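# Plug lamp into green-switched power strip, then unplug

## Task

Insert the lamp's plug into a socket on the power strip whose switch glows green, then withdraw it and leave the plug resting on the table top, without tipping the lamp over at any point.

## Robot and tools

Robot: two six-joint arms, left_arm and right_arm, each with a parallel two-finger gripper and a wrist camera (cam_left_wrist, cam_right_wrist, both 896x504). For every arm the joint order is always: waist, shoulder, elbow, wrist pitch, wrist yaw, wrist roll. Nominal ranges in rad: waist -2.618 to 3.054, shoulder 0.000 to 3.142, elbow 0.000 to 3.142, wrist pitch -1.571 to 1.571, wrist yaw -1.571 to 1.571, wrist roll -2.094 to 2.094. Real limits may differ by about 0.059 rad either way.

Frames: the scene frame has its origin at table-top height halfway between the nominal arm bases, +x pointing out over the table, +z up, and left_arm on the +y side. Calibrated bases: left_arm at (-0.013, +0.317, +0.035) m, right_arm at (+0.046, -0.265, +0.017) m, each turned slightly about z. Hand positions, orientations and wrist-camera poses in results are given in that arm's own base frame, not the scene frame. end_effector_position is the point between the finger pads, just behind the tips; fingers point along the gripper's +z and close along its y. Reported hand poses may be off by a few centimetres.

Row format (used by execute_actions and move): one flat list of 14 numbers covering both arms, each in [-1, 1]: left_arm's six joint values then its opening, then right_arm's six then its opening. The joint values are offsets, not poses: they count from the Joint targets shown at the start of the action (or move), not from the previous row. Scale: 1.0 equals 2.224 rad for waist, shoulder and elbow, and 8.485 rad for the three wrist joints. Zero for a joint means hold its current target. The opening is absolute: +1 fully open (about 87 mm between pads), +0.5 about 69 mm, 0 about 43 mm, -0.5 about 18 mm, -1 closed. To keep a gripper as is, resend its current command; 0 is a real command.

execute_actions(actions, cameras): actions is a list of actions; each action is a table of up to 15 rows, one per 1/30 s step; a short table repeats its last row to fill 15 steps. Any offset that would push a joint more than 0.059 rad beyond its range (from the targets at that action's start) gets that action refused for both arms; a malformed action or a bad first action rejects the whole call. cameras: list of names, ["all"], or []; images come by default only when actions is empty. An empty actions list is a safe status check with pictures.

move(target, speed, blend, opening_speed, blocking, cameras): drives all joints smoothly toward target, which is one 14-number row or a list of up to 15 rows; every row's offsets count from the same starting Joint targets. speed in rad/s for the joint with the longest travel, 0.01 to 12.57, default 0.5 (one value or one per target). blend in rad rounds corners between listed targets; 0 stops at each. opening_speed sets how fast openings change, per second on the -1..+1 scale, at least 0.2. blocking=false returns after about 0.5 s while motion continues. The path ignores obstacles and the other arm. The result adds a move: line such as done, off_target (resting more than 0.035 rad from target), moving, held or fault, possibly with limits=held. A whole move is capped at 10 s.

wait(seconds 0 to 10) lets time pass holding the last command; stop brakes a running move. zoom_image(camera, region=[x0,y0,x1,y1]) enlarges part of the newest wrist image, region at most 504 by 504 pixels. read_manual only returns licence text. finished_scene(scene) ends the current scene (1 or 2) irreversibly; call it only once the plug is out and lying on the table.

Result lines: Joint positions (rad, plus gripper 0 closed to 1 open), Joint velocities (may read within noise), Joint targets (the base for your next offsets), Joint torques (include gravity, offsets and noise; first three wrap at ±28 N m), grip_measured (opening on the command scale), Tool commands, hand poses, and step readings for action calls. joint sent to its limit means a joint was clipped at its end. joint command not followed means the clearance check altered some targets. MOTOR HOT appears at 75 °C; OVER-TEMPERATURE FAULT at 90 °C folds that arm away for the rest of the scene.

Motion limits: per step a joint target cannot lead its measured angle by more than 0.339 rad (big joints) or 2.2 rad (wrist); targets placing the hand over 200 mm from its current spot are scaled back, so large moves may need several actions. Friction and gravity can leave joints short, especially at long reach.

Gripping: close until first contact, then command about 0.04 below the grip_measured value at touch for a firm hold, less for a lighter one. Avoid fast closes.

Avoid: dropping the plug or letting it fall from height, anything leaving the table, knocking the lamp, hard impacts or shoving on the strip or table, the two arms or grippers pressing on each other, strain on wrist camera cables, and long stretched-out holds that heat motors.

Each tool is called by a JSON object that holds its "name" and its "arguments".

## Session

{"name": "execute_actions", "arguments": {"actions": []}}

Scene clock: 0.00 s.
left_arm: end_effector_position=(+0.3230, -0.1585, +0.2074) grip_measured=+1.000 end_effector_quat_wxyz=(+0.413, +0.142, +0.881, -0.183) | right_arm: end_effector_position=(+0.3255, +0.0320, +0.0823) grip_measured=+0.973 end_effector_quat_wxyz=(+0.482, +0.139, +0.863, +0.058)
Joint positions: left_arm=[-0.355 1.245 1.103 -0.504 0.179 -0.124 1] | right_arm=[0.129 1.125 0.463 0.099 0.143 0.37 0.986]
Joint velocities: within noise
Joint torques (N m): no reading
Motor temperatures (°C): left_arm=[23 21 24 22 23 22 21] | right_arm=[22 33 28 22 23 24 25]
Heat: left arm: 24 °C; right arm: 33 °C.
Joint targets: left_arm=[-0.355 1.238 1.115 -0.496 0.180 -0.124] | right_arm=[0.129 1.124 0.467 0.086 0.143 0.370]
Tool commands: left_gripper/opening=+1.0 right_gripper/opening=+1.0
camera_calibration:
cam_left_wrist: T_world_to_cam=[[-0.377857, -0.910243, 0.169356, -0.0553222], [-0.925829, 0.369877, -0.0776645, 0.399453], [0.00805262, -0.186141, -0.98249, 0.316602], [0, 0, 0, 1]] pos_world=[0.346371, -0.139172, 0.351451]
cam_right_wrist: T_world_to_cam=[[-0.167789, -0.957664, -0.233936, 0.103923], [-0.974621, 0.196816, -0.106665, 0.339019], [0.148192, 0.210102, -0.966383, 0.16794], [0, 0, 0, 1]] pos_world=[0.322965, -0.00248591, 0.222767]

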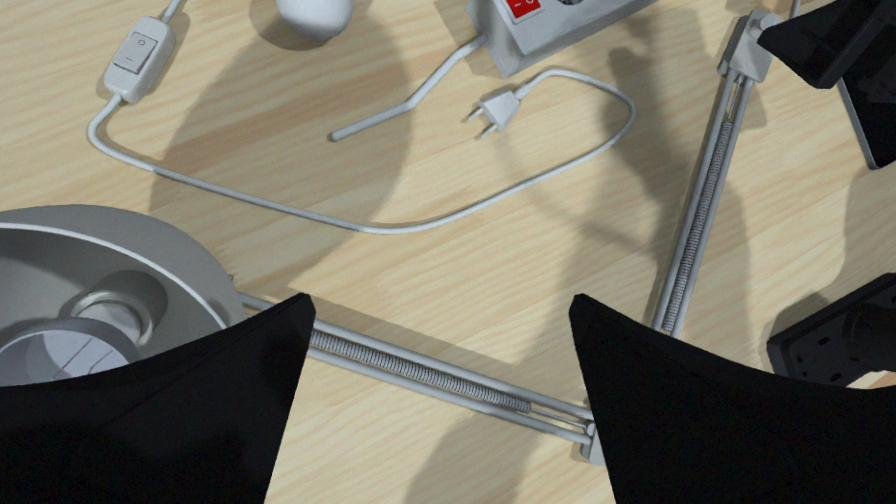

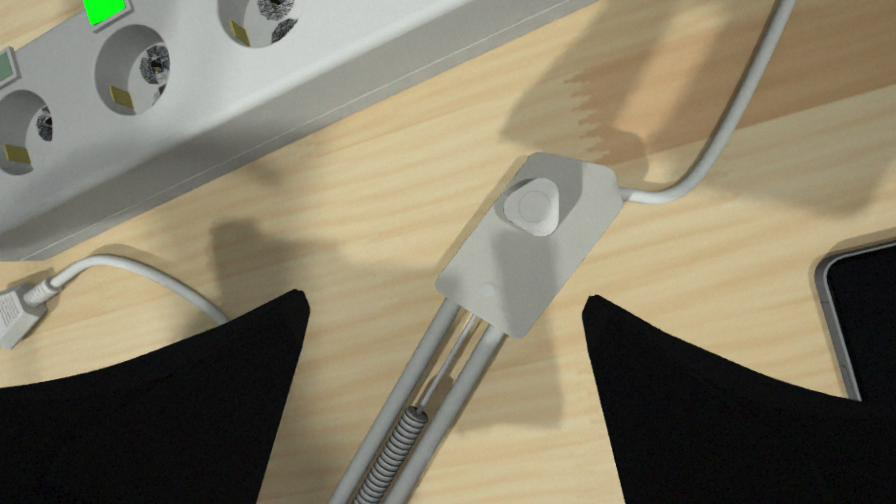

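{"name": "move", "arguments": {"target": [0,0,0,0,0,0,1,0.0742,-0.002,0.0387,0.033,-0.01685,-0.0436,1], "speed": 0.4, "cameras": ["cam_right_wrist"]}}

Scene clock: 131.33 s.
left_arm: end_effector_position=(+0.3230, -0.1585, +0.2074) grip_measured=+1.000 end_effector_quat_wxyz=(+0.413, +0.142, +0.881, -0.183) | right_arm: end_effector_position=(+0.3598, +0.1038, +0.1629) grip_measured=+0.973 end_effector_quat_wxyz=(+0.610, -0.104, +0.781, +0.084)
Joint positions: left_arm=[-0.355 1.245 1.103 -0.504 0.179 -0.124 1] | right_arm=[0.289 1.125 0.528 0.353 0.019 0.009 0.986]
Joint torques (N m): left_arm=[0.03 -5.05 6.6 1.56 -0.05 0.07] | right_arm=[0.5 -3.45 8.65 2.53 -0.14 -0.03]
Motor temperatures (°C): left_arm=[23 24 32 32 23 22 21] | right_arm=[22 33 35 31 23 24 24]
Heat: left arm: 32 °C; right arm: 35 °C.
Joint targets: left_arm=[-0.355 1.238 1.115 -0.496 0.180 -0.124] | right_arm=[0.294 1.120 0.553 0.366 0.000 0.001]
move: done
camera_calibration:
cam_right_wrist: T_world_to_cam=[[0.279754, -0.960069, 0.00213122, -0.0019383], [-0.869783, -0.254384, -0.422808, 0.427648], [0.406467, 0.116428, -0.906217, 0.13268], [0, 0, 0, 1]] pos_world=[0.318573, 0.0914781, 0.301054]
Images, in order (width x height): cam_right_wrist 896x504.

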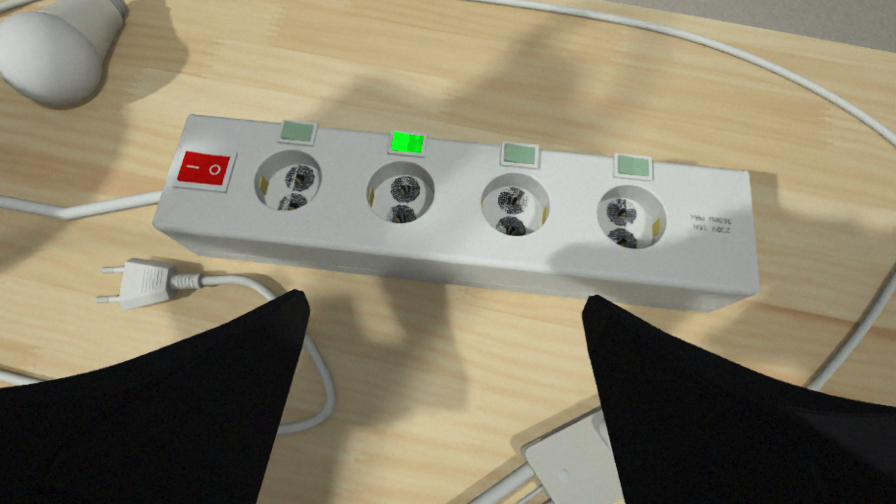

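{"name": "move", "arguments": {"target": [0,0,0,0,0,0,1,0.13354,0.52473,0.70683,-0.20471,0,0.21874,0.3], "speed": 0.8, "cameras": ["cam_right_wrist","cam_left_wrist"]}}

Scene clock: 383.00 s.
left_arm: end_effector_position=(+0.3230, -0.1585, +0.2074) grip_measured=+1.000 end_effector_quat_wxyz=(+0.413, +0.142, +0.881, -0.183) | right_arm: end_effector_position=(+0.3692, +0.2909, +0.0841) grip_measured=+0.300 end_effector_quat_wxyz=(+0.018, +0.587, +0.809, +0.026)
Joint positions: left_arm=[-0.355 1.245 1.103 -0.504 0.179 -0.124 1] | right_arm=[0.587 2.272 2.102 -1.34 0.015 1.843 0.65]
Joint torques (N m): left_arm=[0.34 -4.88 6.56 1.52 0.01 0] | right_arm=[0.31 -10.32 7.28 0.17 -0.04 0.22]
Motor temperatures (°C): left_arm=[23 25 35 35 23 22 21] | right_arm=[22 32 39 38 24 24 24]
Heat: left arm: 35 °C; right arm: 39 °C.
Joint targets: left_arm=[-0.355 1.238 1.115 -0.496 0.180 -0.124] | right_arm=[0.591 2.286 2.126 -1.371 0.000 1.857]
move: done
camera_calibration:
cam_left_wrist: T_world_to_cam=[[-0.377857, -0.910243, 0.169356, -0.0553222], [-0.925829, 0.369877, -0.0776645, 0.399453], [0.00805262, -0.186141, -0.98249, 0.316602], [0, 0, 0, 1]] pos_world=[0.346371, -0.139172, 0.351451]
cam_right_wrist: T_world_to_cam=[[-0.945068, -0.317775, -0.0765934, 0.447207], [-0.256596, 0.57606, 0.776088, -0.118755], [-0.202499, 0.75311, -0.625955, 0.0518118], [0, 0, 0, 1]] pos_world=[0.40266, 0.171501, 0.158849]

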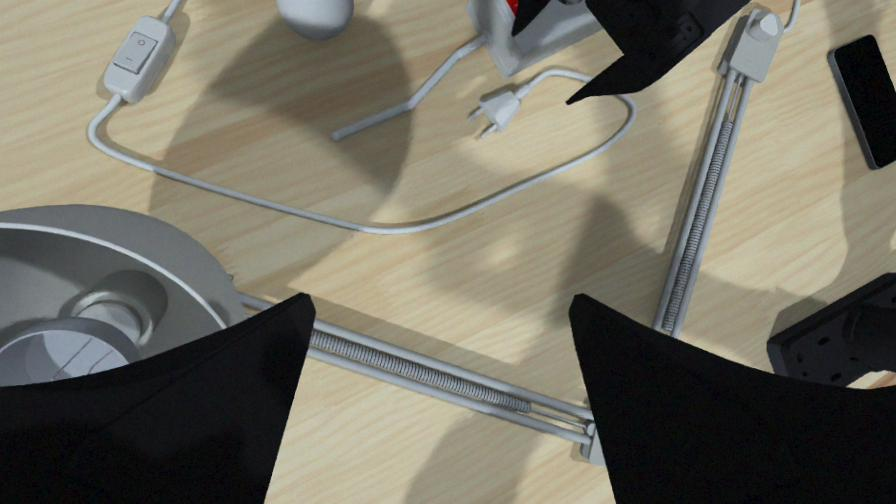

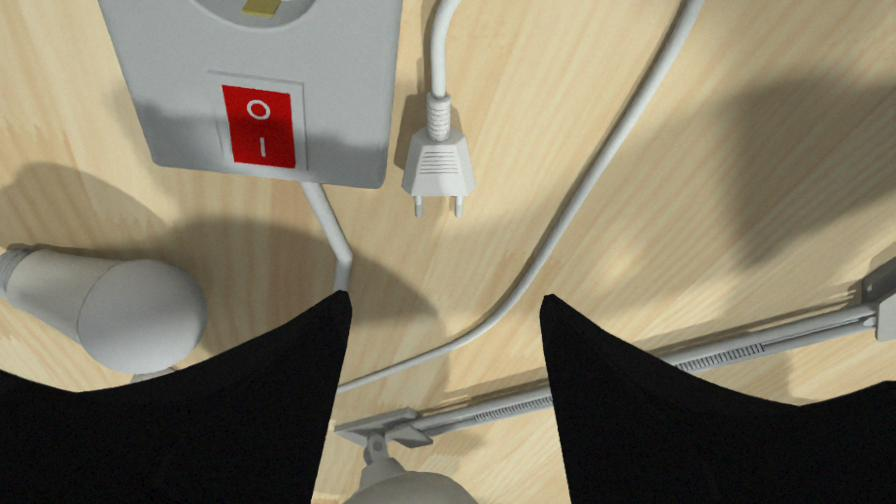

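{"name": "zoom_image", "arguments": {"camera": "cam_left_wrist", "region": [430, 0, 682, 142]}}

{"name": "zoom_image", "arguments": {"camera": "cam_right_wrist", "region": [330, 60, 550, 240]}}

Scaled by 2.000.

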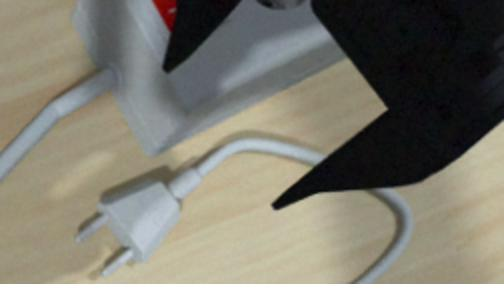

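Scaled by 2.291.

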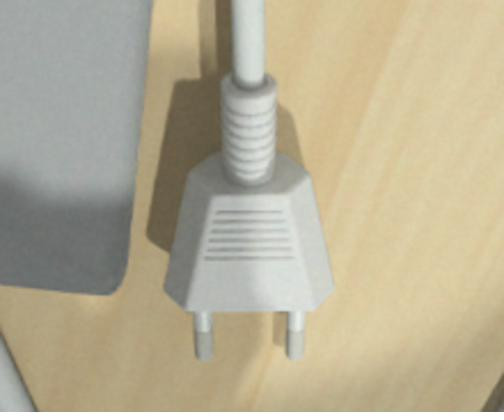

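{"name": "move", "arguments": {"target": [0,-0.2644,0,0,0,0,1,0,0,0,0,0,0,0.3], "speed": 0.5, "cameras": ["cam_left_wrist"]}}

Scene clock: 662.70 s.
left_arm: end_effector_position=(+0.2182, -0.1196, +0.3808) grip_measured=+1.000 end_effector_quat_wxyz=(+0.651, +0.144, +0.710, -0.226) | right_arm: end_effector_position=(+0.3691, +0.2908, +0.0841) grip_measured=+0.300 end_effector_quat_wxyz=(+0.018, +0.587, +0.809, +0.026)
Joint positions: left_arm=[-0.355 0.647 1.103 -0.507 0.179 -0.124 1] | right_arm=[0.587 2.272 2.102 -1.34 0.015 1.843 0.65]
Joint torques (N m): left_arm=[0.16 1.78 5.63 1.75 -0.1 0.02] | right_arm=[0.38 -10.35 7.31 0.17 -0.04 0.22]
Motor temperatures (°C): left_arm=[23 25 37 36 23 22 21] | right_arm=[22 49 41 23 23 24 24]
Heat: left arm: 37 °C; right arm: 49 °C.
Joint targets: left_arm=[-0.355 0.650 1.115 -0.496 0.180 -0.124] | right_arm=[0.591 2.286 2.126 -1.371 0.000 1.856]
move: done
camera_calibration:
cam_left_wrist: T_world_to_cam=[[-0.460716, -0.879559, 0.118812, -0.0479431], [-0.724135, 0.295103, -0.623332, 0.456277], [0.513196, -0.373215, -0.772878, 0.282607], [0, 0, 0, 1]] pos_world=[0.163285, -0.0713442, 0.50853]
Images, in order (width x height): cam_left_wrist 896x504.

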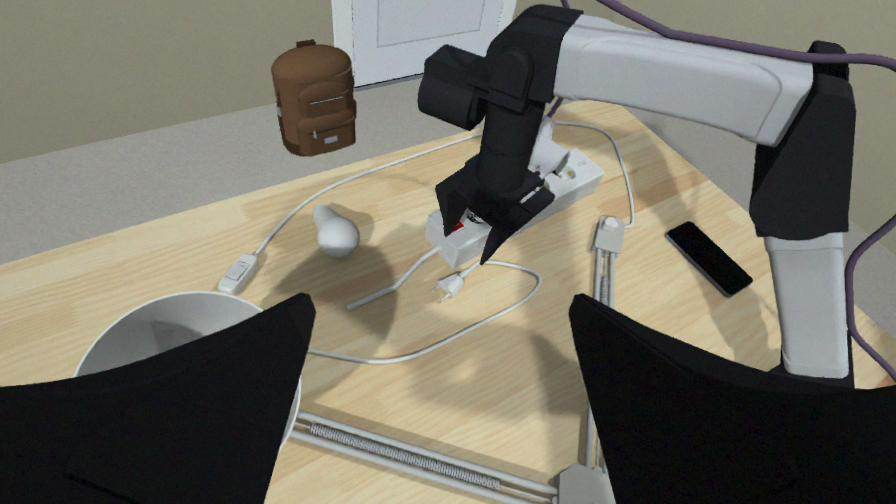

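{"name": "move", "arguments": {"target": [0,0,0,0,0,0,1,0.02374,0.03417,-0.05755,0.0231,0,0.00695,0.05], "speed": 0.2, "cameras": ["cam_right_wrist"]}}

Scene clock: 686.00 s.
left_arm: end_effector_position=(+0.2182, -0.1196, +0.3808) grip_measured=+1.000 end_effector_quat_wxyz=(+0.651, +0.144, +0.710, -0.226) | right_arm: end_effector_position=(+0.3673, +0.3184, +0.0293) grip_measured=+0.050 end_effector_quat_wxyz=(+0.016, +0.590, +0.807, +0.027)
Joint positions: left_arm=[-0.355 0.647 1.103 -0.507 0.179 -0.124 1] | right_arm=[0.639 2.347 2.013 -1.176 0.015 1.902 0.525]
Joint torques (N m): left_arm=[0.08 1.87 5.65 1.77 -0.1 0.01] | right_arm=[0.53 -10.85 3.75 0.54 -0.04 0.23]
Heat: left arm: 37 °C; right arm: 50 °C.
Joint targets: left_arm=[-0.355 0.650 1.115 -0.496 0.180 -0.124] | right_arm=[0.644 2.363 1.997 -1.175 0.000 1.916]
move: done
camera_calibration:
cam_right_wrist: T_world_to_cam=[[-0.947739, -0.310133, -0.0748906, 0.448417], [-0.250017, 0.57611, 0.778196, -0.0950764], [-0.198199, 0.75625, -0.623541, -0.00628748], [0, 0, 0, 1]] pos_world=[0.399965, 0.198598, 0.10365]
Images, in order (width x height): cam_right_wrist 896x504.

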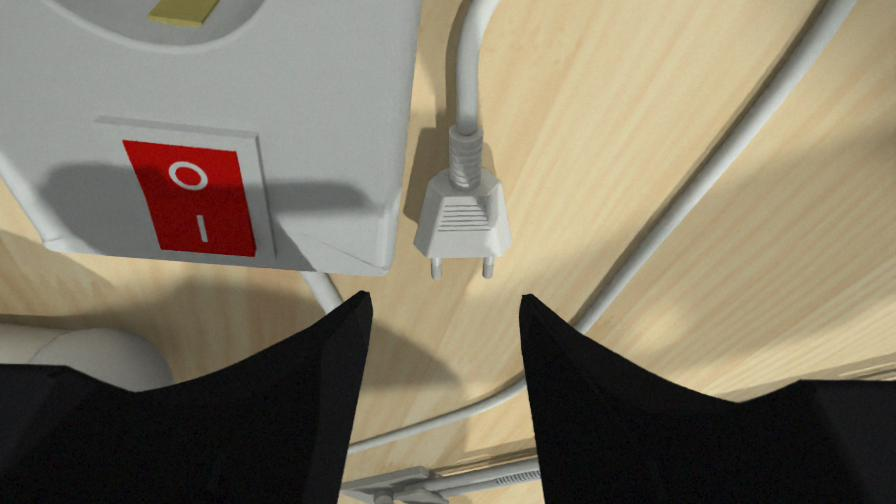

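{"name": "move", "arguments": {"target": [0,0,0,0,0,0,1,0.01349,0.00971,-0.01497,0.00519,0,0.00377,-0.15], "speed": 0.15, "cameras": ["cam_right_wrist"]}}

Scene clock: 714.57 s.
left_arm: end_effector_position=(+0.2182, -0.1196, +0.3808) grip_measured=+1.000 end_effector_quat_wxyz=(+0.651, +0.144, +0.710, -0.226) | right_arm: end_effector_position=(+0.3588, +0.3297, +0.0121) grip_measured=-0.150 end_effector_quat_wxyz=(+0.014, +0.591, +0.806, +0.023)
Joint positions: left_arm=[-0.355 0.647 1.103 -0.507 0.179 -0.124 1] | right_arm=[0.669 2.368 1.98 -1.132 0.015 1.934 0.425]
Joint torques (N m): left_arm=[0.01 1.8 5.59 1.74 -0.14 0.06] | right_arm=[0.42 -10.71 3.67 0.54 -0.03 0.21]
Motor temperatures (°C): left_arm=[23 23 36 37 23 22 21] | right_arm=[22 58 38 23 23 24 24]
Heat: left arm: 37 °C; right arm: 58 °C.
Joint targets: left_arm=[-0.355 0.650 1.115 -0.496 0.180 -0.124] | right_arm=[0.674 2.384 1.964 -1.131 0.000 1.947]
move: done
camera_calibration:
cam_right_wrist: T_world_to_cam=[[-0.94875, -0.308941, -0.0665527, 0.442439], [-0.243207, 0.579286, 0.777996, -0.0937289], [-0.201802, 0.75431, -0.624734, -0.0253326], [0, 0, 0, 1]] pos_world=[0.391856, 0.210092, 0.08654]
Images, in order (width x height): cam_right_wrist 896x504.

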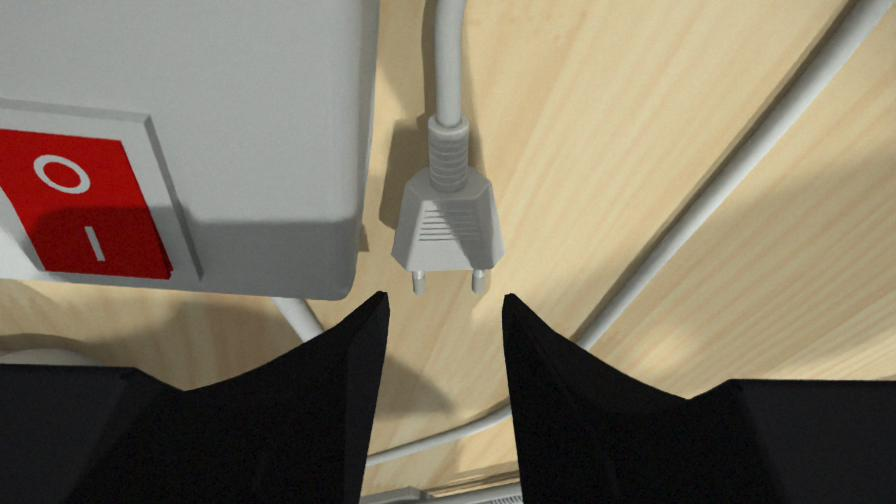

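{"name": "move", "arguments": {"target": [0,0,0,0,0,0,1,-0.01843,-0.02383,-0.01799,0.00247,0,-0.00577,-0.15], "speed": 0.1, "cameras": ["cam_right_wrist", "cam_left_wrist"]}}

{"name": "zoom_image", "arguments": {"camera": "cam_left_wrist", "region": [400, 180, 560, 310]}}

Scene clock: 754.97 s.
left_arm: end_effector_position=(+0.2182, -0.1196, +0.3808) grip_measured=+1.000 end_effector_quat_wxyz=(+0.651, +0.144, +0.710, -0.226) | right_arm: end_effector_position=(+0.3619, +0.3180, +0.0063) grip_measured=-0.150 end_effector_quat_wxyz=(+0.011, +0.590, +0.807, +0.020)
Joint positions: left_arm=[-0.355 0.647 1.103 -0.507 0.179 -0.124 1] | right_arm=[0.642 2.359 1.943 -1.11 0.009 1.903 0.425]
Joint torques (N m): left_arm=[0.01 1.77 5.59 1.71 -0.07 0.02] | right_arm=[-0.95 -14.8 3.37 0.49 0.04 0.02]
Heat: left arm: 37 °C; right arm: 54 °C.
Joint targets: left_arm=[-0.355 0.650 1.115 -0.496 0.180 -0.124] | right_arm=[0.633 2.331 1.924 -1.110 0.000 1.899]
move: done
camera_calibration:
cam_left_wrist: T_world_to_cam=[[-0.460716, -0.879559, 0.118812, -0.0479431], [-0.724135, 0.295103, -0.623332, 0.456277], [0.513196, -0.373215, -0.772878, 0.282607], [0, 0, 0, 1]] pos_world=[0.163285, -0.0713442, 0.50853]
cam_right_wrist: T_world_to_cam=[[-0.948004, -0.312901, -0.0581406, 0.44237], [-0.238891, 0.578915, 0.779608, -0.0831967], [-0.210282, 0.752961, -0.623563, -0.015953], [0, 0, 0, 1]] pos_world=[0.396139, 0.198594, 0.0806327]

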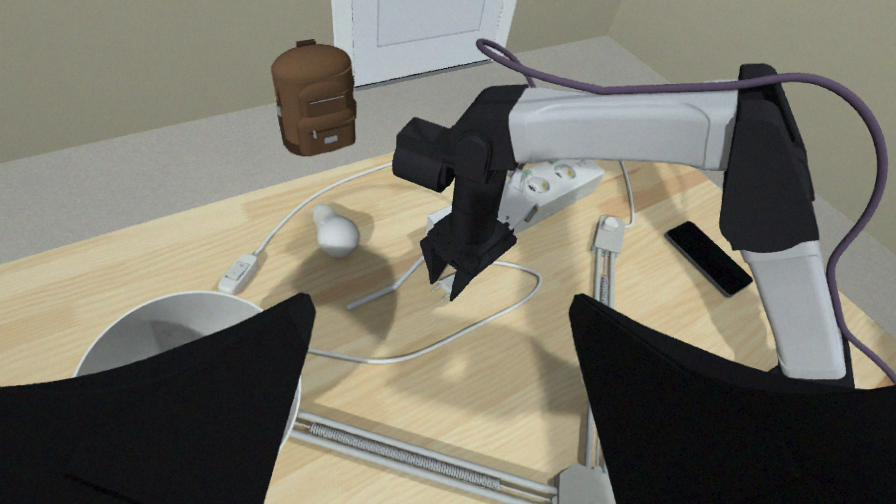

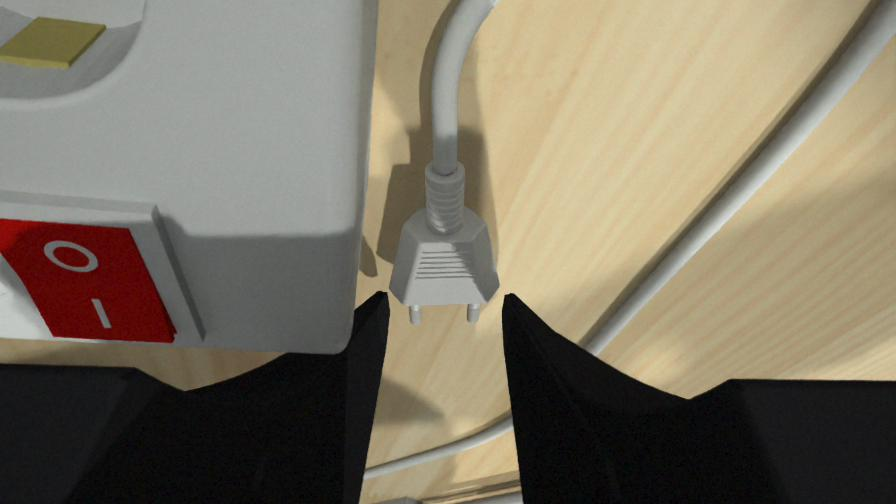

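Scaled by 3.150.

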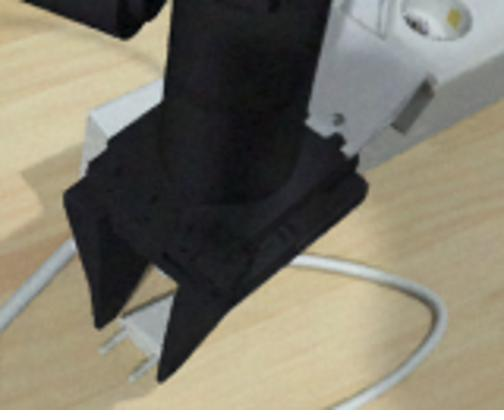

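{"name": "move", "arguments": {"target": [0,0,0,0,0,0,1,0,0.0085,0,0,0,0,-0.48], "speed": 0.1, "opening_speed": 0.3, "cameras": ["cam_right_wrist"]}}

Scene clock: 772.33 s.
left_arm: end_effector_position=(+0.2182, -0.1196, +0.3808) grip_measured=+1.000 end_effector_quat_wxyz=(+0.651, +0.144, +0.710, -0.226) | right_arm: end_effector_position=(+0.3628, +0.3190, +0.0067) grip_measured=-0.480 end_effector_quat_wxyz=(+0.008, +0.590, +0.807, +0.023)
Joint positions: left_arm=[-0.355 0.647 1.103 -0.507 0.179 -0.124 1] | right_arm=[0.64 2.359 1.943 -1.104 0.002 1.903 0.26]
Joint torques (N m): left_arm=[0.06 1.74 5.7 1.74 -0.08 0.03] | right_arm=[-0.8 -13.03 3.47 0.45 0.09 0.02]
Motor temperatures (°C): left_arm=[23 23 36 38 23 22 21] | right_arm=[22 66 35 22 23 24 24]
Heat: left arm: 38 °C; right arm: 66 °C.
Joint targets: left_arm=[-0.355 0.650 1.115 -0.496 0.180 -0.124] | right_arm=[0.633 2.350 1.924 -1.110 -0.001 1.899]
move: done
camera_calibration:
cam_right_wrist: T_world_to_cam=[[-0.948368, -0.311219, -0.0611701, 0.443245], [-0.238501, 0.57261, 0.784369, -0.082007], [-0.209084, 0.758459, -0.617271, -0.0184599], [0, 0, 0, 1]] pos_world=[0.396941, 0.198905, 0.0800423]
Images, in order (width x height): cam_right_wrist 896x504.

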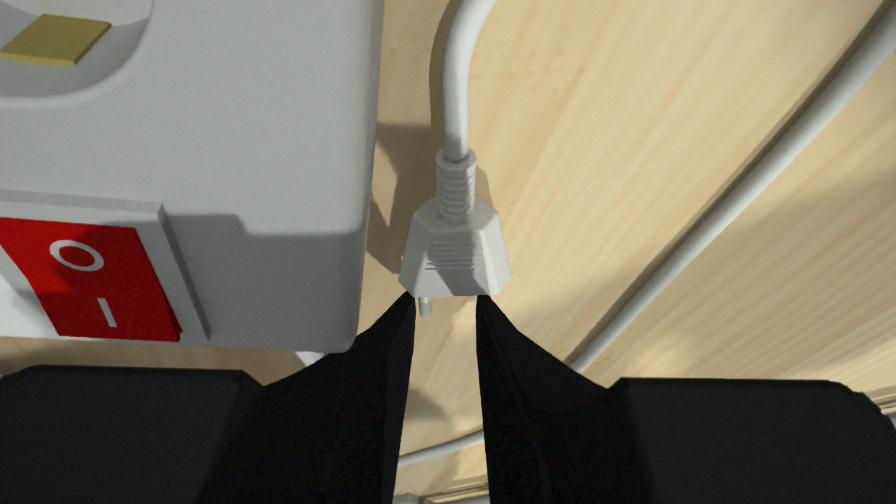

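{"name": "move", "arguments": {"target": [[0,0,0,0,0,0,1,0,0.0,0,0,0,0,-0.15],[0,0,0,0,0,0,1,-0.0038,0.0171,0,0,0,0,-0.15]], "speed": 0.1, "cameras": ["cam_right_wrist"]}}

Scene clock: 790.73 s.
left_arm: end_effector_position=(+0.2182, -0.1196, +0.3808) grip_measured=+1.000 end_effector_quat_wxyz=(+0.651, +0.144, +0.710, -0.226) | right_arm: end_effector_position=(+0.3633, +0.3182, +0.0062) grip_measured=-0.150 end_effector_quat_wxyz=(+0.008, +0.590, +0.807, +0.023)
Joint positions: left_arm=[-0.355 0.647 1.103 -0.507 0.179 -0.124 1] | right_arm=[0.639 2.36 1.943 -1.104 0.002 1.902 0.425]
Joint torques (N m): left_arm=[-0.01 1.84 5.55 1.72 -0.08 0.02] | right_arm=[-1.36 -9.62 3.36 0.45 0.09 0.04]
Motor temperatures (°C): left_arm=[23 22 36 38 23 22 21] | right_arm=[22 70 35 22 23 24 24]
Heat: left arm: 38 °C; right arm: 70 °C.
Joint targets: left_arm=[-0.355 0.650 1.115 -0.496 0.180 -0.124] | right_arm=[0.624 2.388 1.924 -1.110 0.000 1.898]
move: done
camera_calibration:
cam_right_wrist: T_world_to_cam=[[-0.94855, -0.310866, -0.0601312, 0.443294], [-0.237598, 0.573311, 0.784131, -0.0815957], [-0.209286, 0.758074, -0.617675, -0.0179652], [0, 0, 0, 1]] pos_world=[0.39734, 0.198204, 0.0795409]
Images, in order (width x height): cam_right_wrist 896x504.

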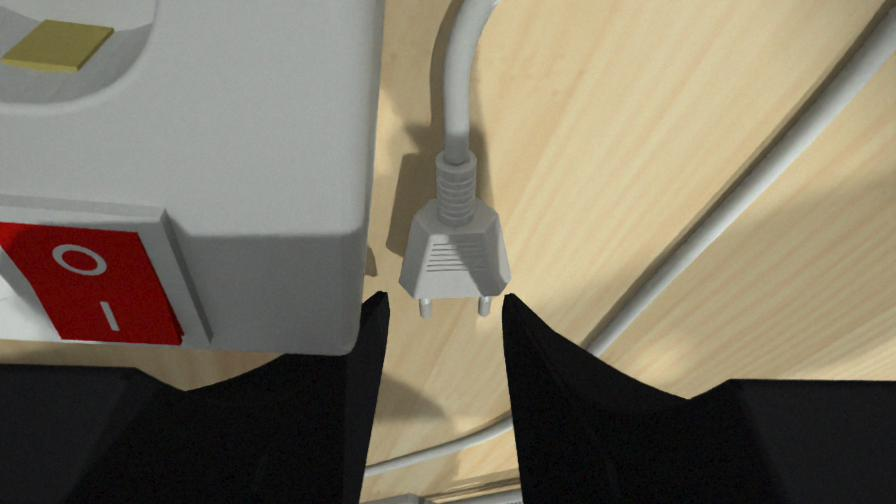

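{"name": "zoom_image", "arguments": {"camera": "cam_right_wrist", "region": [320, 240, 560, 400]}}

Scaled by 2.100.

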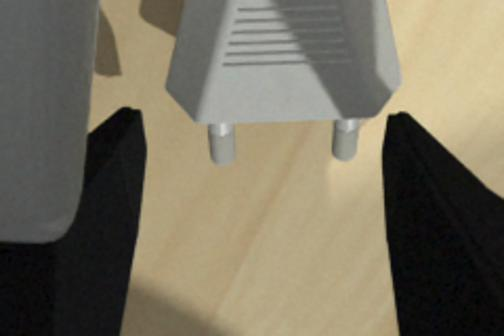

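{"name": "move", "arguments": {"target": [[0,0,0,0,0,0,1,0,-0.17986,0,0,0,0,-0.15],[0,0,0,0,0,0,1,-0.14838,-0.57014,-0.61646,0.17395,0,-0.22369,0.3]], "speed": [0.4, 0.9], "blend": [0.1, 0], "cameras": ["cam_right_wrist", "cam_left_wrist"]}}

Scene clock: 817.23 s.
left_arm: end_effector_position=(+0.2182, -0.1196, +0.3808) grip_measured=+1.000 end_effector_quat_wxyz=(+0.651, +0.144, +0.710, -0.226) | right_arm: end_effector_position=(+0.3655, +0.1134, +0.1807) grip_measured=+0.300 end_effector_quat_wxyz=(+0.623, -0.113, +0.768, +0.096)
Joint positions: left_arm=[-0.355 0.647 1.103 -0.507 0.179 -0.124 1] | right_arm=[0.301 1.132 0.571 0.353 0.002 0.008 0.65]
Joint torques (N m): left_arm=[-0.12 1.72 5.55 1.76 -0.06 0.02] | right_arm=[-0.62 -4.18 4.7 2.51 0.04 -0.01]
Motor temperatures (°C): left_arm=[23 22 36 38 23 22 21] | right_arm=[22 61 35 23 23 24 24]
Heat: left arm: 38 °C; right arm: 61 °C.
Joint targets: left_arm=[-0.355 0.650 1.115 -0.496 0.180 -0.124] | right_arm=[0.294 1.120 0.553 0.366 0.000 0.001]
move: done
camera_calibration:
cam_left_wrist: T_world_to_cam=[[-0.460716, -0.879559, 0.118812, -0.0479431], [-0.724135, 0.295103, -0.623332, 0.456277], [0.513196, -0.373215, -0.772878, 0.282607], [0, 0, 0, 1]] pos_world=[0.163285, -0.0713442, 0.50853]
cam_right_wrist: T_world_to_cam=[[0.306706, -0.951804, -0.00112292, -0.00458026], [-0.847693, -0.272621, -0.455076, 0.442287], [0.432837, 0.140526, -0.890452, 0.130198], [0, 0, 0, 1]] pos_world=[0.319974, 0.0979209, 0.317204]

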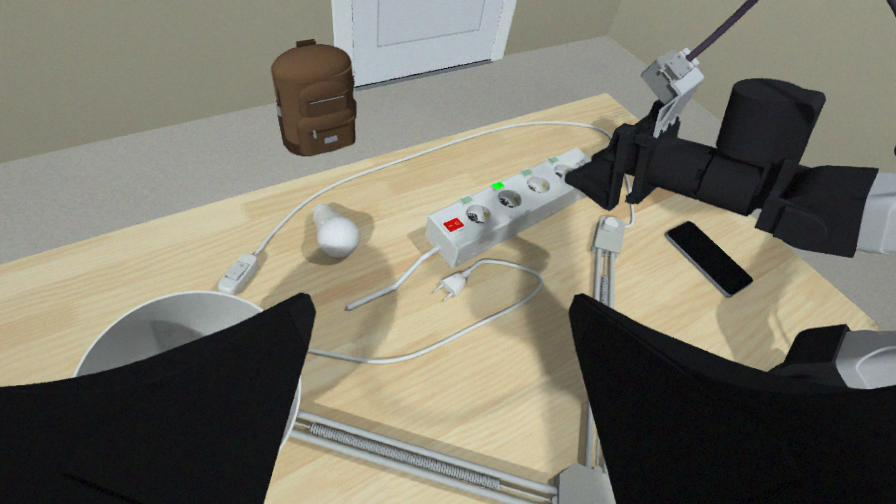

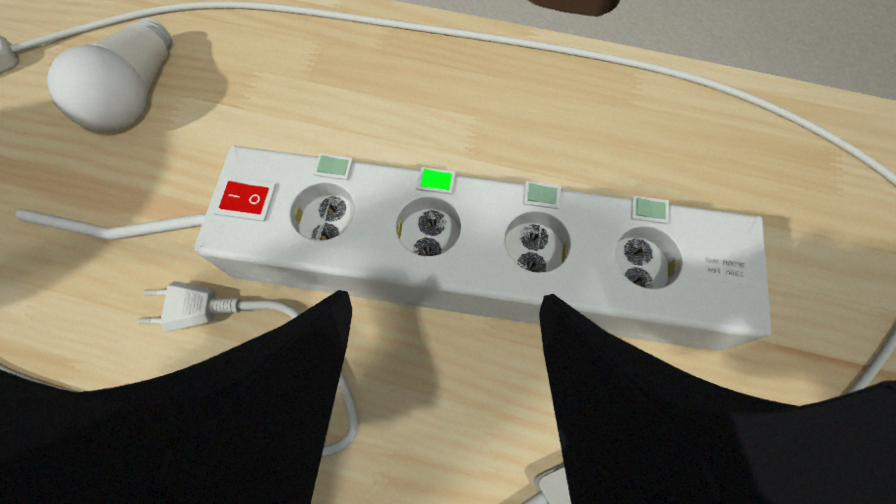

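{"name": "zoom_image", "arguments": {"camera": "cam_left_wrist", "region": [410, 190, 570, 320]}}

{"name": "zoom_image", "arguments": {"camera": "cam_right_wrist", "region": [120, 120, 360, 360]}}

Scaled by 3.150.

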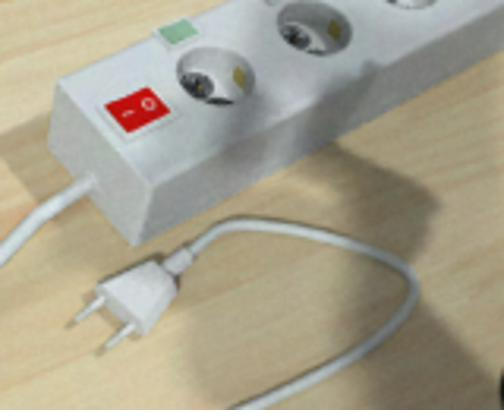

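Scaled by 2.100.

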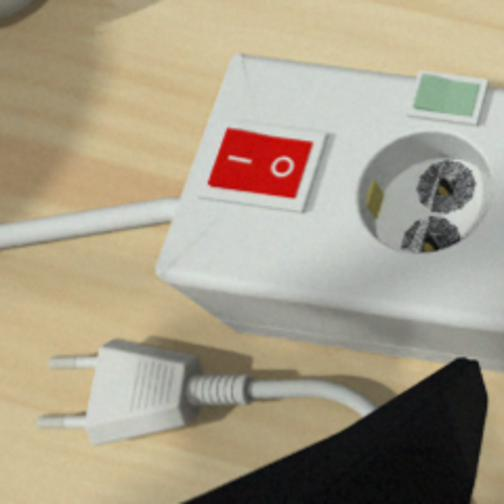

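{"name": "execute_actions", "arguments": {"actions": [], "cameras": ["all"]}}

Scene clock: 964.67 s.
left_arm: end_effector_position=(+0.2182, -0.1196, +0.3808) grip_measured=+1.000 end_effector_quat_wxyz=(+0.651, +0.144, +0.710, -0.226) | right_arm: end_effector_position=(+0.3655, +0.1134, +0.1807) grip_measured=+0.300 end_effector_quat_wxyz=(+0.623, -0.113, +0.768, +0.096)
Joint positions: left_arm=[-0.355 0.647 1.103 -0.507 0.179 -0.124 1] | right_arm=[0.301 1.132 0.571 0.353 0.002 0.008 0.65]
Joint velocities: within noise
Joint torques (N m): left_arm=[0.23 1.98 5.78 1.8 -0.07 0.05] | right_arm=[-0.66 -4.19 4.71 2.5 0.03 -0.01]
Motor temperatures (°C): left_arm=[23 22 36 38 23 22 21] | right_arm=[22 40 35 36 23 24 24]
Heat: left arm: 38 °C; right arm: 40 °C.
Joint targets: left_arm=[-0.355 0.650 1.115 -0.496 0.180 -0.124] | right_arm=[0.294 1.120 0.553 0.366 0.000 0.001]
Tool commands: left_gripper/opening=+1.0 right_gripper/opening=+0.3
camera_calibration:
cam_left_wrist: T_world_to_cam=[[-0.460716, -0.879559, 0.118812, -0.0479431], [-0.724135, 0.295103, -0.623332, 0.456277], [0.513196, -0.373215, -0.772878, 0.282607], [0, 0, 0, 1]] pos_world=[0.163285, -0.0713442, 0.50853]
cam_right_wrist: T_world_to_cam=[[0.306706, -0.951804, -0.00112292, -0.00458026], [-0.847693, -0.272621, -0.455076, 0.442287], [0.432837, 0.140526, -0.890452, 0.130198], [0, 0, 0, 1]] pos_world=[0.319974, 0.0979209, 0.317204]

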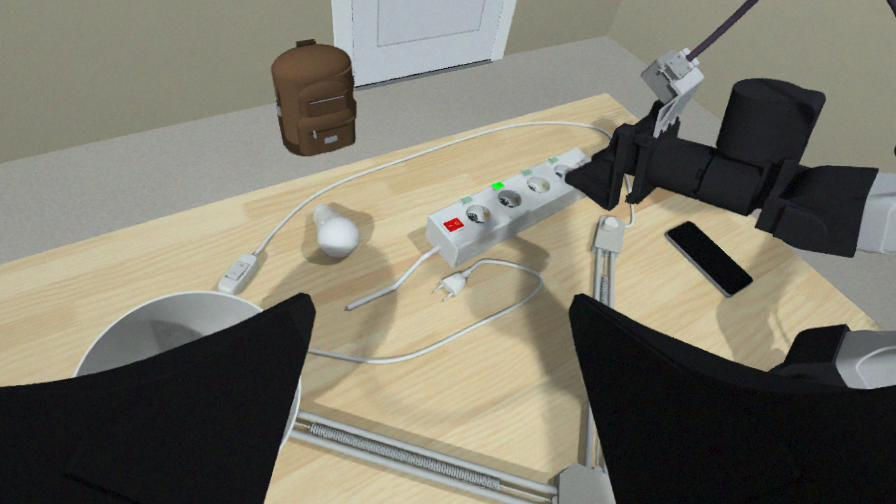

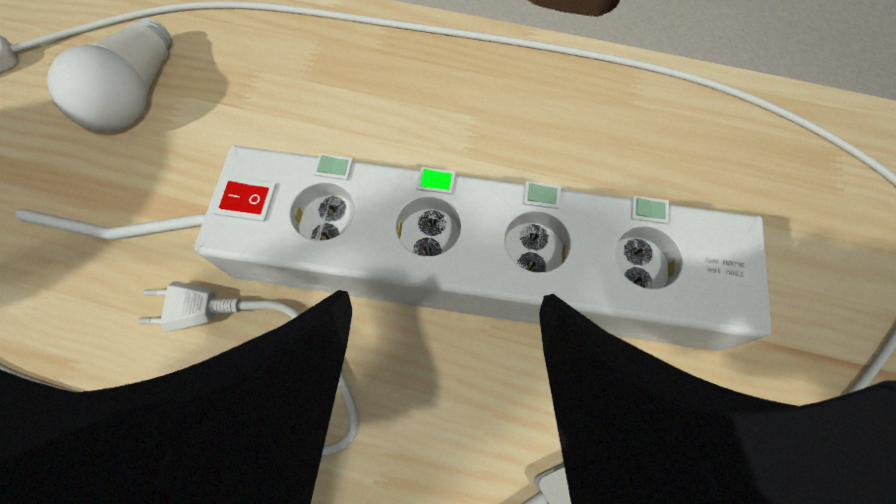

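{"name": "zoom_image", "arguments": {"camera": "cam_left_wrist", "region": [400, 240, 500, 320]}}

{"name": "zoom_image", "arguments": {"camera": "cam_right_wrist", "region": [120, 260, 280, 350]}}

Scaled by 5.040.

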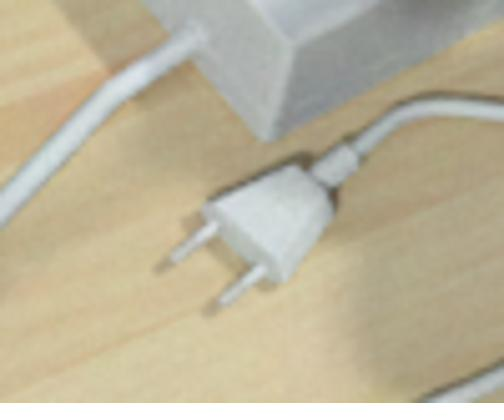

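Scaled by 3.150.

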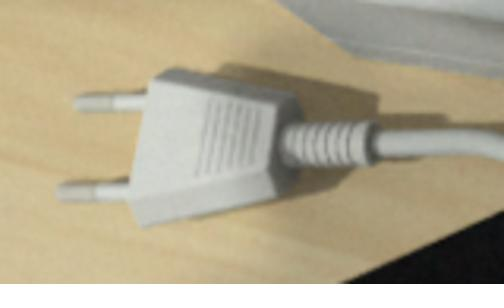

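{"name": "move", "arguments": {"target": [-0.03476, 0.6911, 0.2220, 0.0112, 0.0468, 0.0962, 0.1, 0, 0, 0, 0, 0, 0, 0.3], "speed": 0.8, "cameras": ["all"]}}

Scene clock: 1049.77 s.
left_arm: end_effector_position=(+0.4270, -0.2709, +0.0149) grip_measured=+0.100 end_effector_quat_wxyz=(+0.282, +0.546, +0.754, -0.231) | right_arm: end_effector_position=(+0.3655, +0.1134, +0.1808) grip_measured=+0.300 end_effector_quat_wxyz=(+0.623, -0.112, +0.768, +0.096)
Joint positions: left_arm=[-0.426 2.196 1.583 -0.429 0.555 0.674 0.55] | right_arm=[0.301 1.132 0.571 0.353 0.002 0.008 0.65]
Joint torques (N m): left_arm=[-0.55 -12.92 7.24 1.25 0.39 0.18] | right_arm=[-0.66 -4.21 4.67 2.51 0.03 -0.02]
Heat: left arm: 38 °C; right arm: 38 °C.
Joint targets: left_arm=[-0.432 2.188 1.609 -0.400 0.577 0.692] | right_arm=[0.294 1.120 0.553 0.366 0.000 0.001]
move: done
camera_calibration:
cam_left_wrist: T_world_to_cam=[[-0.948261, -0.31749, -0.00096767, 0.320905], [-0.316275, 0.944356, 0.090345, 0.415196], [-0.0277698, 0.0859767, -0.99591, 0.194965], [0, 0, 0, 1]] pos_world=[0.441032, -0.306971, 0.156967]
cam_right_wrist: T_world_to_cam=[[0.30676, -0.951786, -0.00109792, -0.00460691], [-0.847513, -0.272627, -0.455408, 0.442381], [0.433152, 0.140631, -0.890282, 0.130122], [0, 0, 0, 1]] pos_world=[0.319974, 0.0979211, 0.317305]

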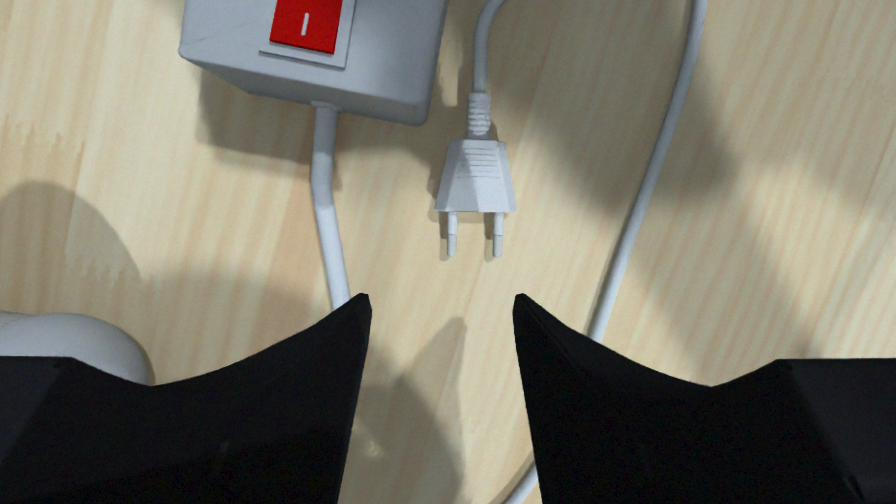

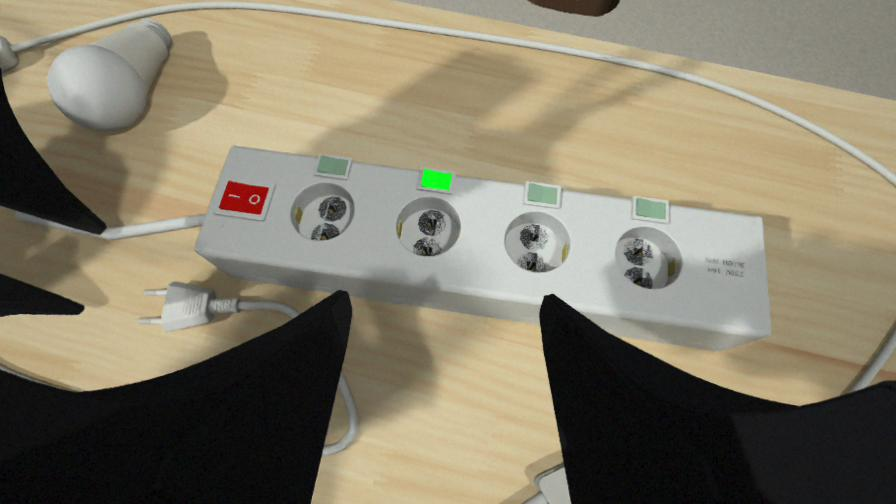

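{"name": "move", "arguments": {"target": [-0.03058, 0.01421, -0.04137, 0.0198, -0.00872, -0.01084, 0.1, 0, 0, 0, 0, 0, 0, 0.3], "speed": 0.4, "cameras": ["all"]}}

Scene clock: 1098.97 s.
left_arm: end_effector_position=(+0.4202, -0.3026, -0.0024) grip_measured=+0.100 end_effector_quat_wxyz=(+0.302, +0.549, +0.747, -0.222) | right_arm: end_effector_position=(+0.3655, +0.1134, +0.1808) grip_measured=+0.300 end_effector_quat_wxyz=(+0.623, -0.112, +0.768, +0.096)
Joint positions: left_arm=[-0.5 2.216 1.52 -0.266 0.503 0.606 0.55] | right_arm=[0.301 1.132 0.571 0.353 0.002 0.008 0.65]
Joint torques (N m): left_arm=[0.08 -12.11 4.86 1.42 0.16 -0.01] | right_arm=[-0.65 -4.19 4.67 2.51 0.02 -0.02]
Motor temperatures (°C): left_arm=[23 32 36 34 23 22 21] | right_arm=[22 37 35 39 23 24 24]
Heat: left arm: 36 °C; right arm: 39 °C.
Joint targets: left_arm=[-0.500 2.219 1.516 -0.232 0.502 0.600] | right_arm=[0.294 1.120 0.553 0.366 0.000 0.001]
move: done
camera_calibration:
cam_left_wrist: T_world_to_cam=[[-0.946394, -0.320366, -0.0412694, 0.302684], [-0.322536, 0.944194, 0.0668489, 0.447046], [0.0175502, 0.0765763, -0.996909, 0.158419], [0, 0, 0, 1]] pos_world=[0.427867, -0.337259, 0.140537]
cam_right_wrist: T_world_to_cam=[[0.30676, -0.951786, -0.00109792, -0.00460691], [-0.847513, -0.272627, -0.455408, 0.442381], [0.433152, 0.140631, -0.890282, 0.130122], [0, 0, 0, 1]] pos_world=[0.319974, 0.0979211, 0.317305]

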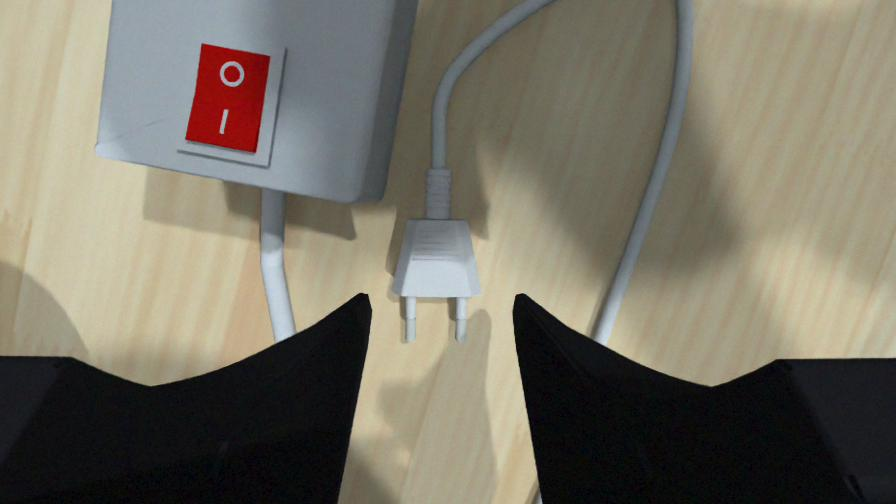

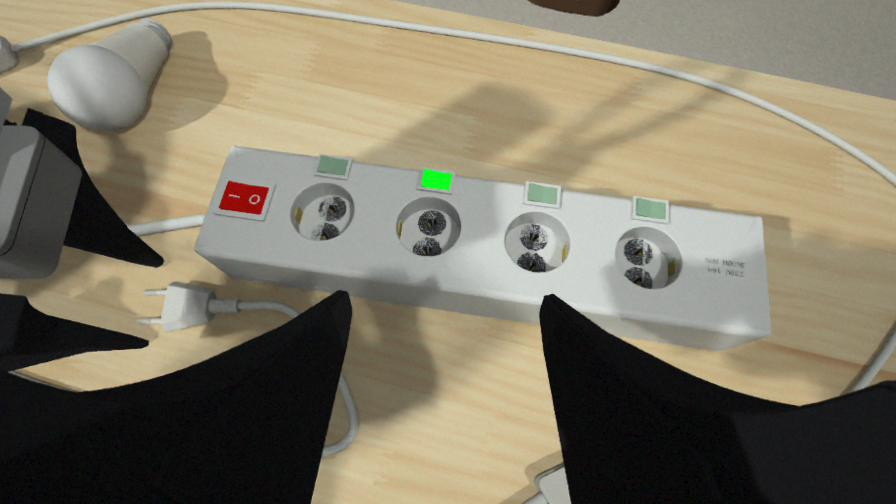

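{"name": "move", "arguments": {"target": [-0.0054, 0.0283, 0.0211, 0.0064, 0.0006, -0.0018, 0.1, 0, 0, 0, 0, 0, 0, 0.3], "speed": 0.08, "cameras": ["all"]}}

Scene clock: 1142.63 s.
left_arm: end_effector_position=(+0.4265, -0.3095, -0.0199) grip_measured=+0.100 end_effector_quat_wxyz=(+0.305, +0.545, +0.748, -0.224) | right_arm: end_effector_position=(+0.3655, +0.1134, +0.1808) grip_measured=+0.300 end_effector_quat_wxyz=(+0.623, -0.112, +0.768, +0.096)
Joint positions: left_arm=[-0.505 2.273 1.536 -0.213 0.503 0.59 0.55] | right_arm=[0.301 1.132 0.571 0.353 0.002 0.008 0.65]
Joint torques (N m): left_arm=[-0.44 -11.81 7.25 1.4 0.19 -0.05] | right_arm=[-0.64 -4.21 4.7 2.5 0.03 -0.02]
Motor temperatures (°C): left_arm=[23 39 35 33 23 22 21] | right_arm=[22 36 34 40 23 24 24]
Heat: left arm: 39 °C; right arm: 40 °C.
Joint targets: left_arm=[-0.512 2.282 1.563 -0.178 0.508 0.585] | right_arm=[0.294 1.120 0.553 0.366 0.000 0.001]
move: done
camera_calibration:
cam_left_wrist: T_world_to_cam=[[-0.94438, -0.326616, -0.0383276, 0.302954], [-0.328413, 0.942733, 0.0583148, 0.458683], [0.0170861, 0.0676586, -0.997562, 0.138717], [0, 0, 0, 1]] pos_world=[0.434371, -0.342852, 0.123243]
cam_right_wrist: T_world_to_cam=[[0.30676, -0.951786, -0.00109792, -0.00460691], [-0.847513, -0.272627, -0.455408, 0.442381], [0.433152, 0.140631, -0.890282, 0.130122], [0, 0, 0, 1]] pos_world=[0.319974, 0.0979211, 0.317305]

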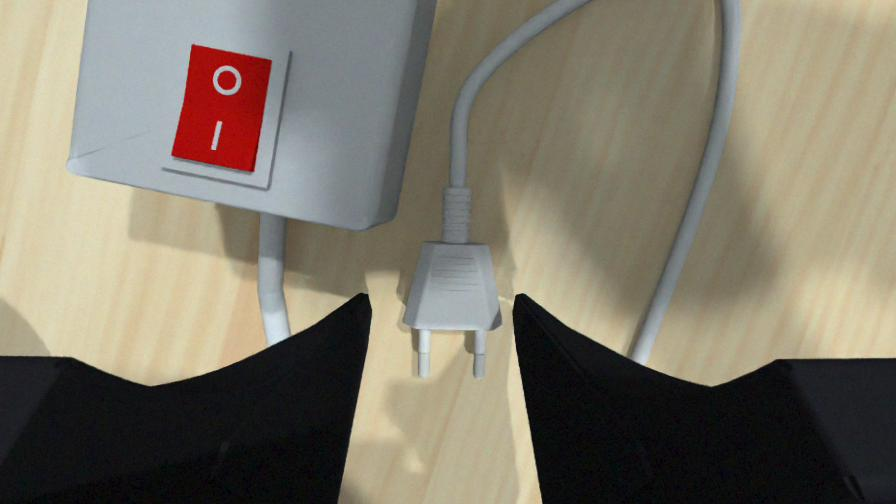

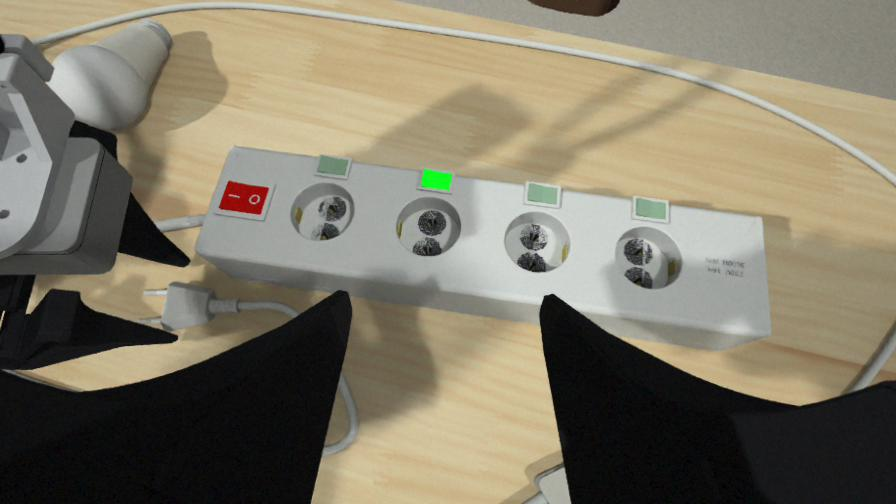

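{"name": "move", "arguments": {"target": [-0.0031, 0, 0, 0, 0, 0, 0.1, 0, 0, 0, 0, 0, 0, 0.3], "speed": 0.05, "cameras": ["cam_left_wrist"]}}

Scene clock: 1156.37 s.
left_arm: end_effector_position=(+0.4244, -0.3125, -0.0198) grip_measured=+0.100 end_effector_quat_wxyz=(+0.305, +0.548, +0.746, -0.225) | right_arm: end_effector_position=(+0.3655, +0.1134, +0.1808) grip_measured=+0.300 end_effector_quat_wxyz=(+0.623, -0.112, +0.768, +0.096)
Joint positions: left_arm=[-0.512 2.273 1.536 -0.213 0.503 0.59 0.55] | right_arm=[0.301 1.132 0.571 0.353 0.002 0.008 0.65]
Joint torques (N m): left_arm=[-0.18 -11.89 7.23 1.45 0.25 -0.07] | right_arm=[-0.62 -4.22 4.77 2.51 0.04 -0.03]
Heat: left arm: 37 °C; right arm: 40 °C.
Joint targets: left_arm=[-0.519 2.282 1.563 -0.178 0.508 0.585] | right_arm=[0.294 1.120 0.553 0.366 0.000 0.001]
move: done
camera_calibration:
cam_left_wrist: T_world_to_cam=[[-0.946494, -0.320432, -0.0383707, 0.302861], [-0.322238, 0.944874, 0.058092, 0.458844], [0.017641, 0.0673482, -0.997574, 0.138713], [0, 0, 0, 1]] pos_world=[0.432067, -0.345846, 0.123343]
Images, in order (width x height): cam_left_wrist 896x504.

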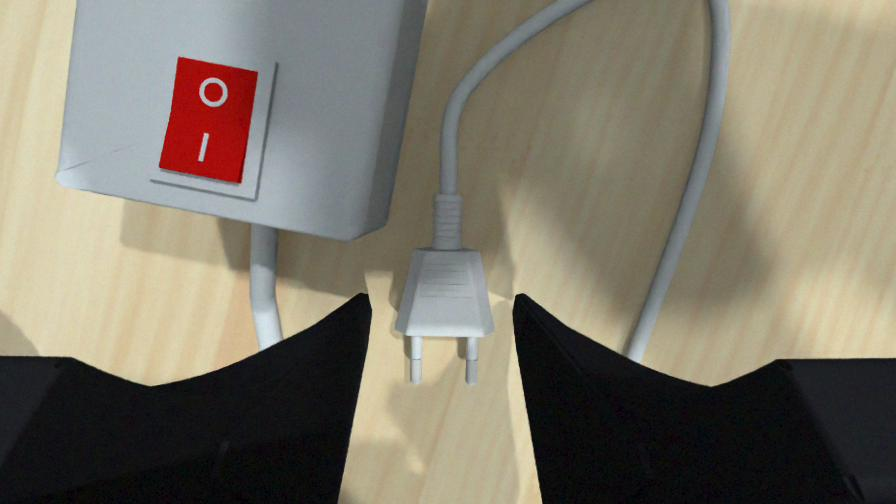

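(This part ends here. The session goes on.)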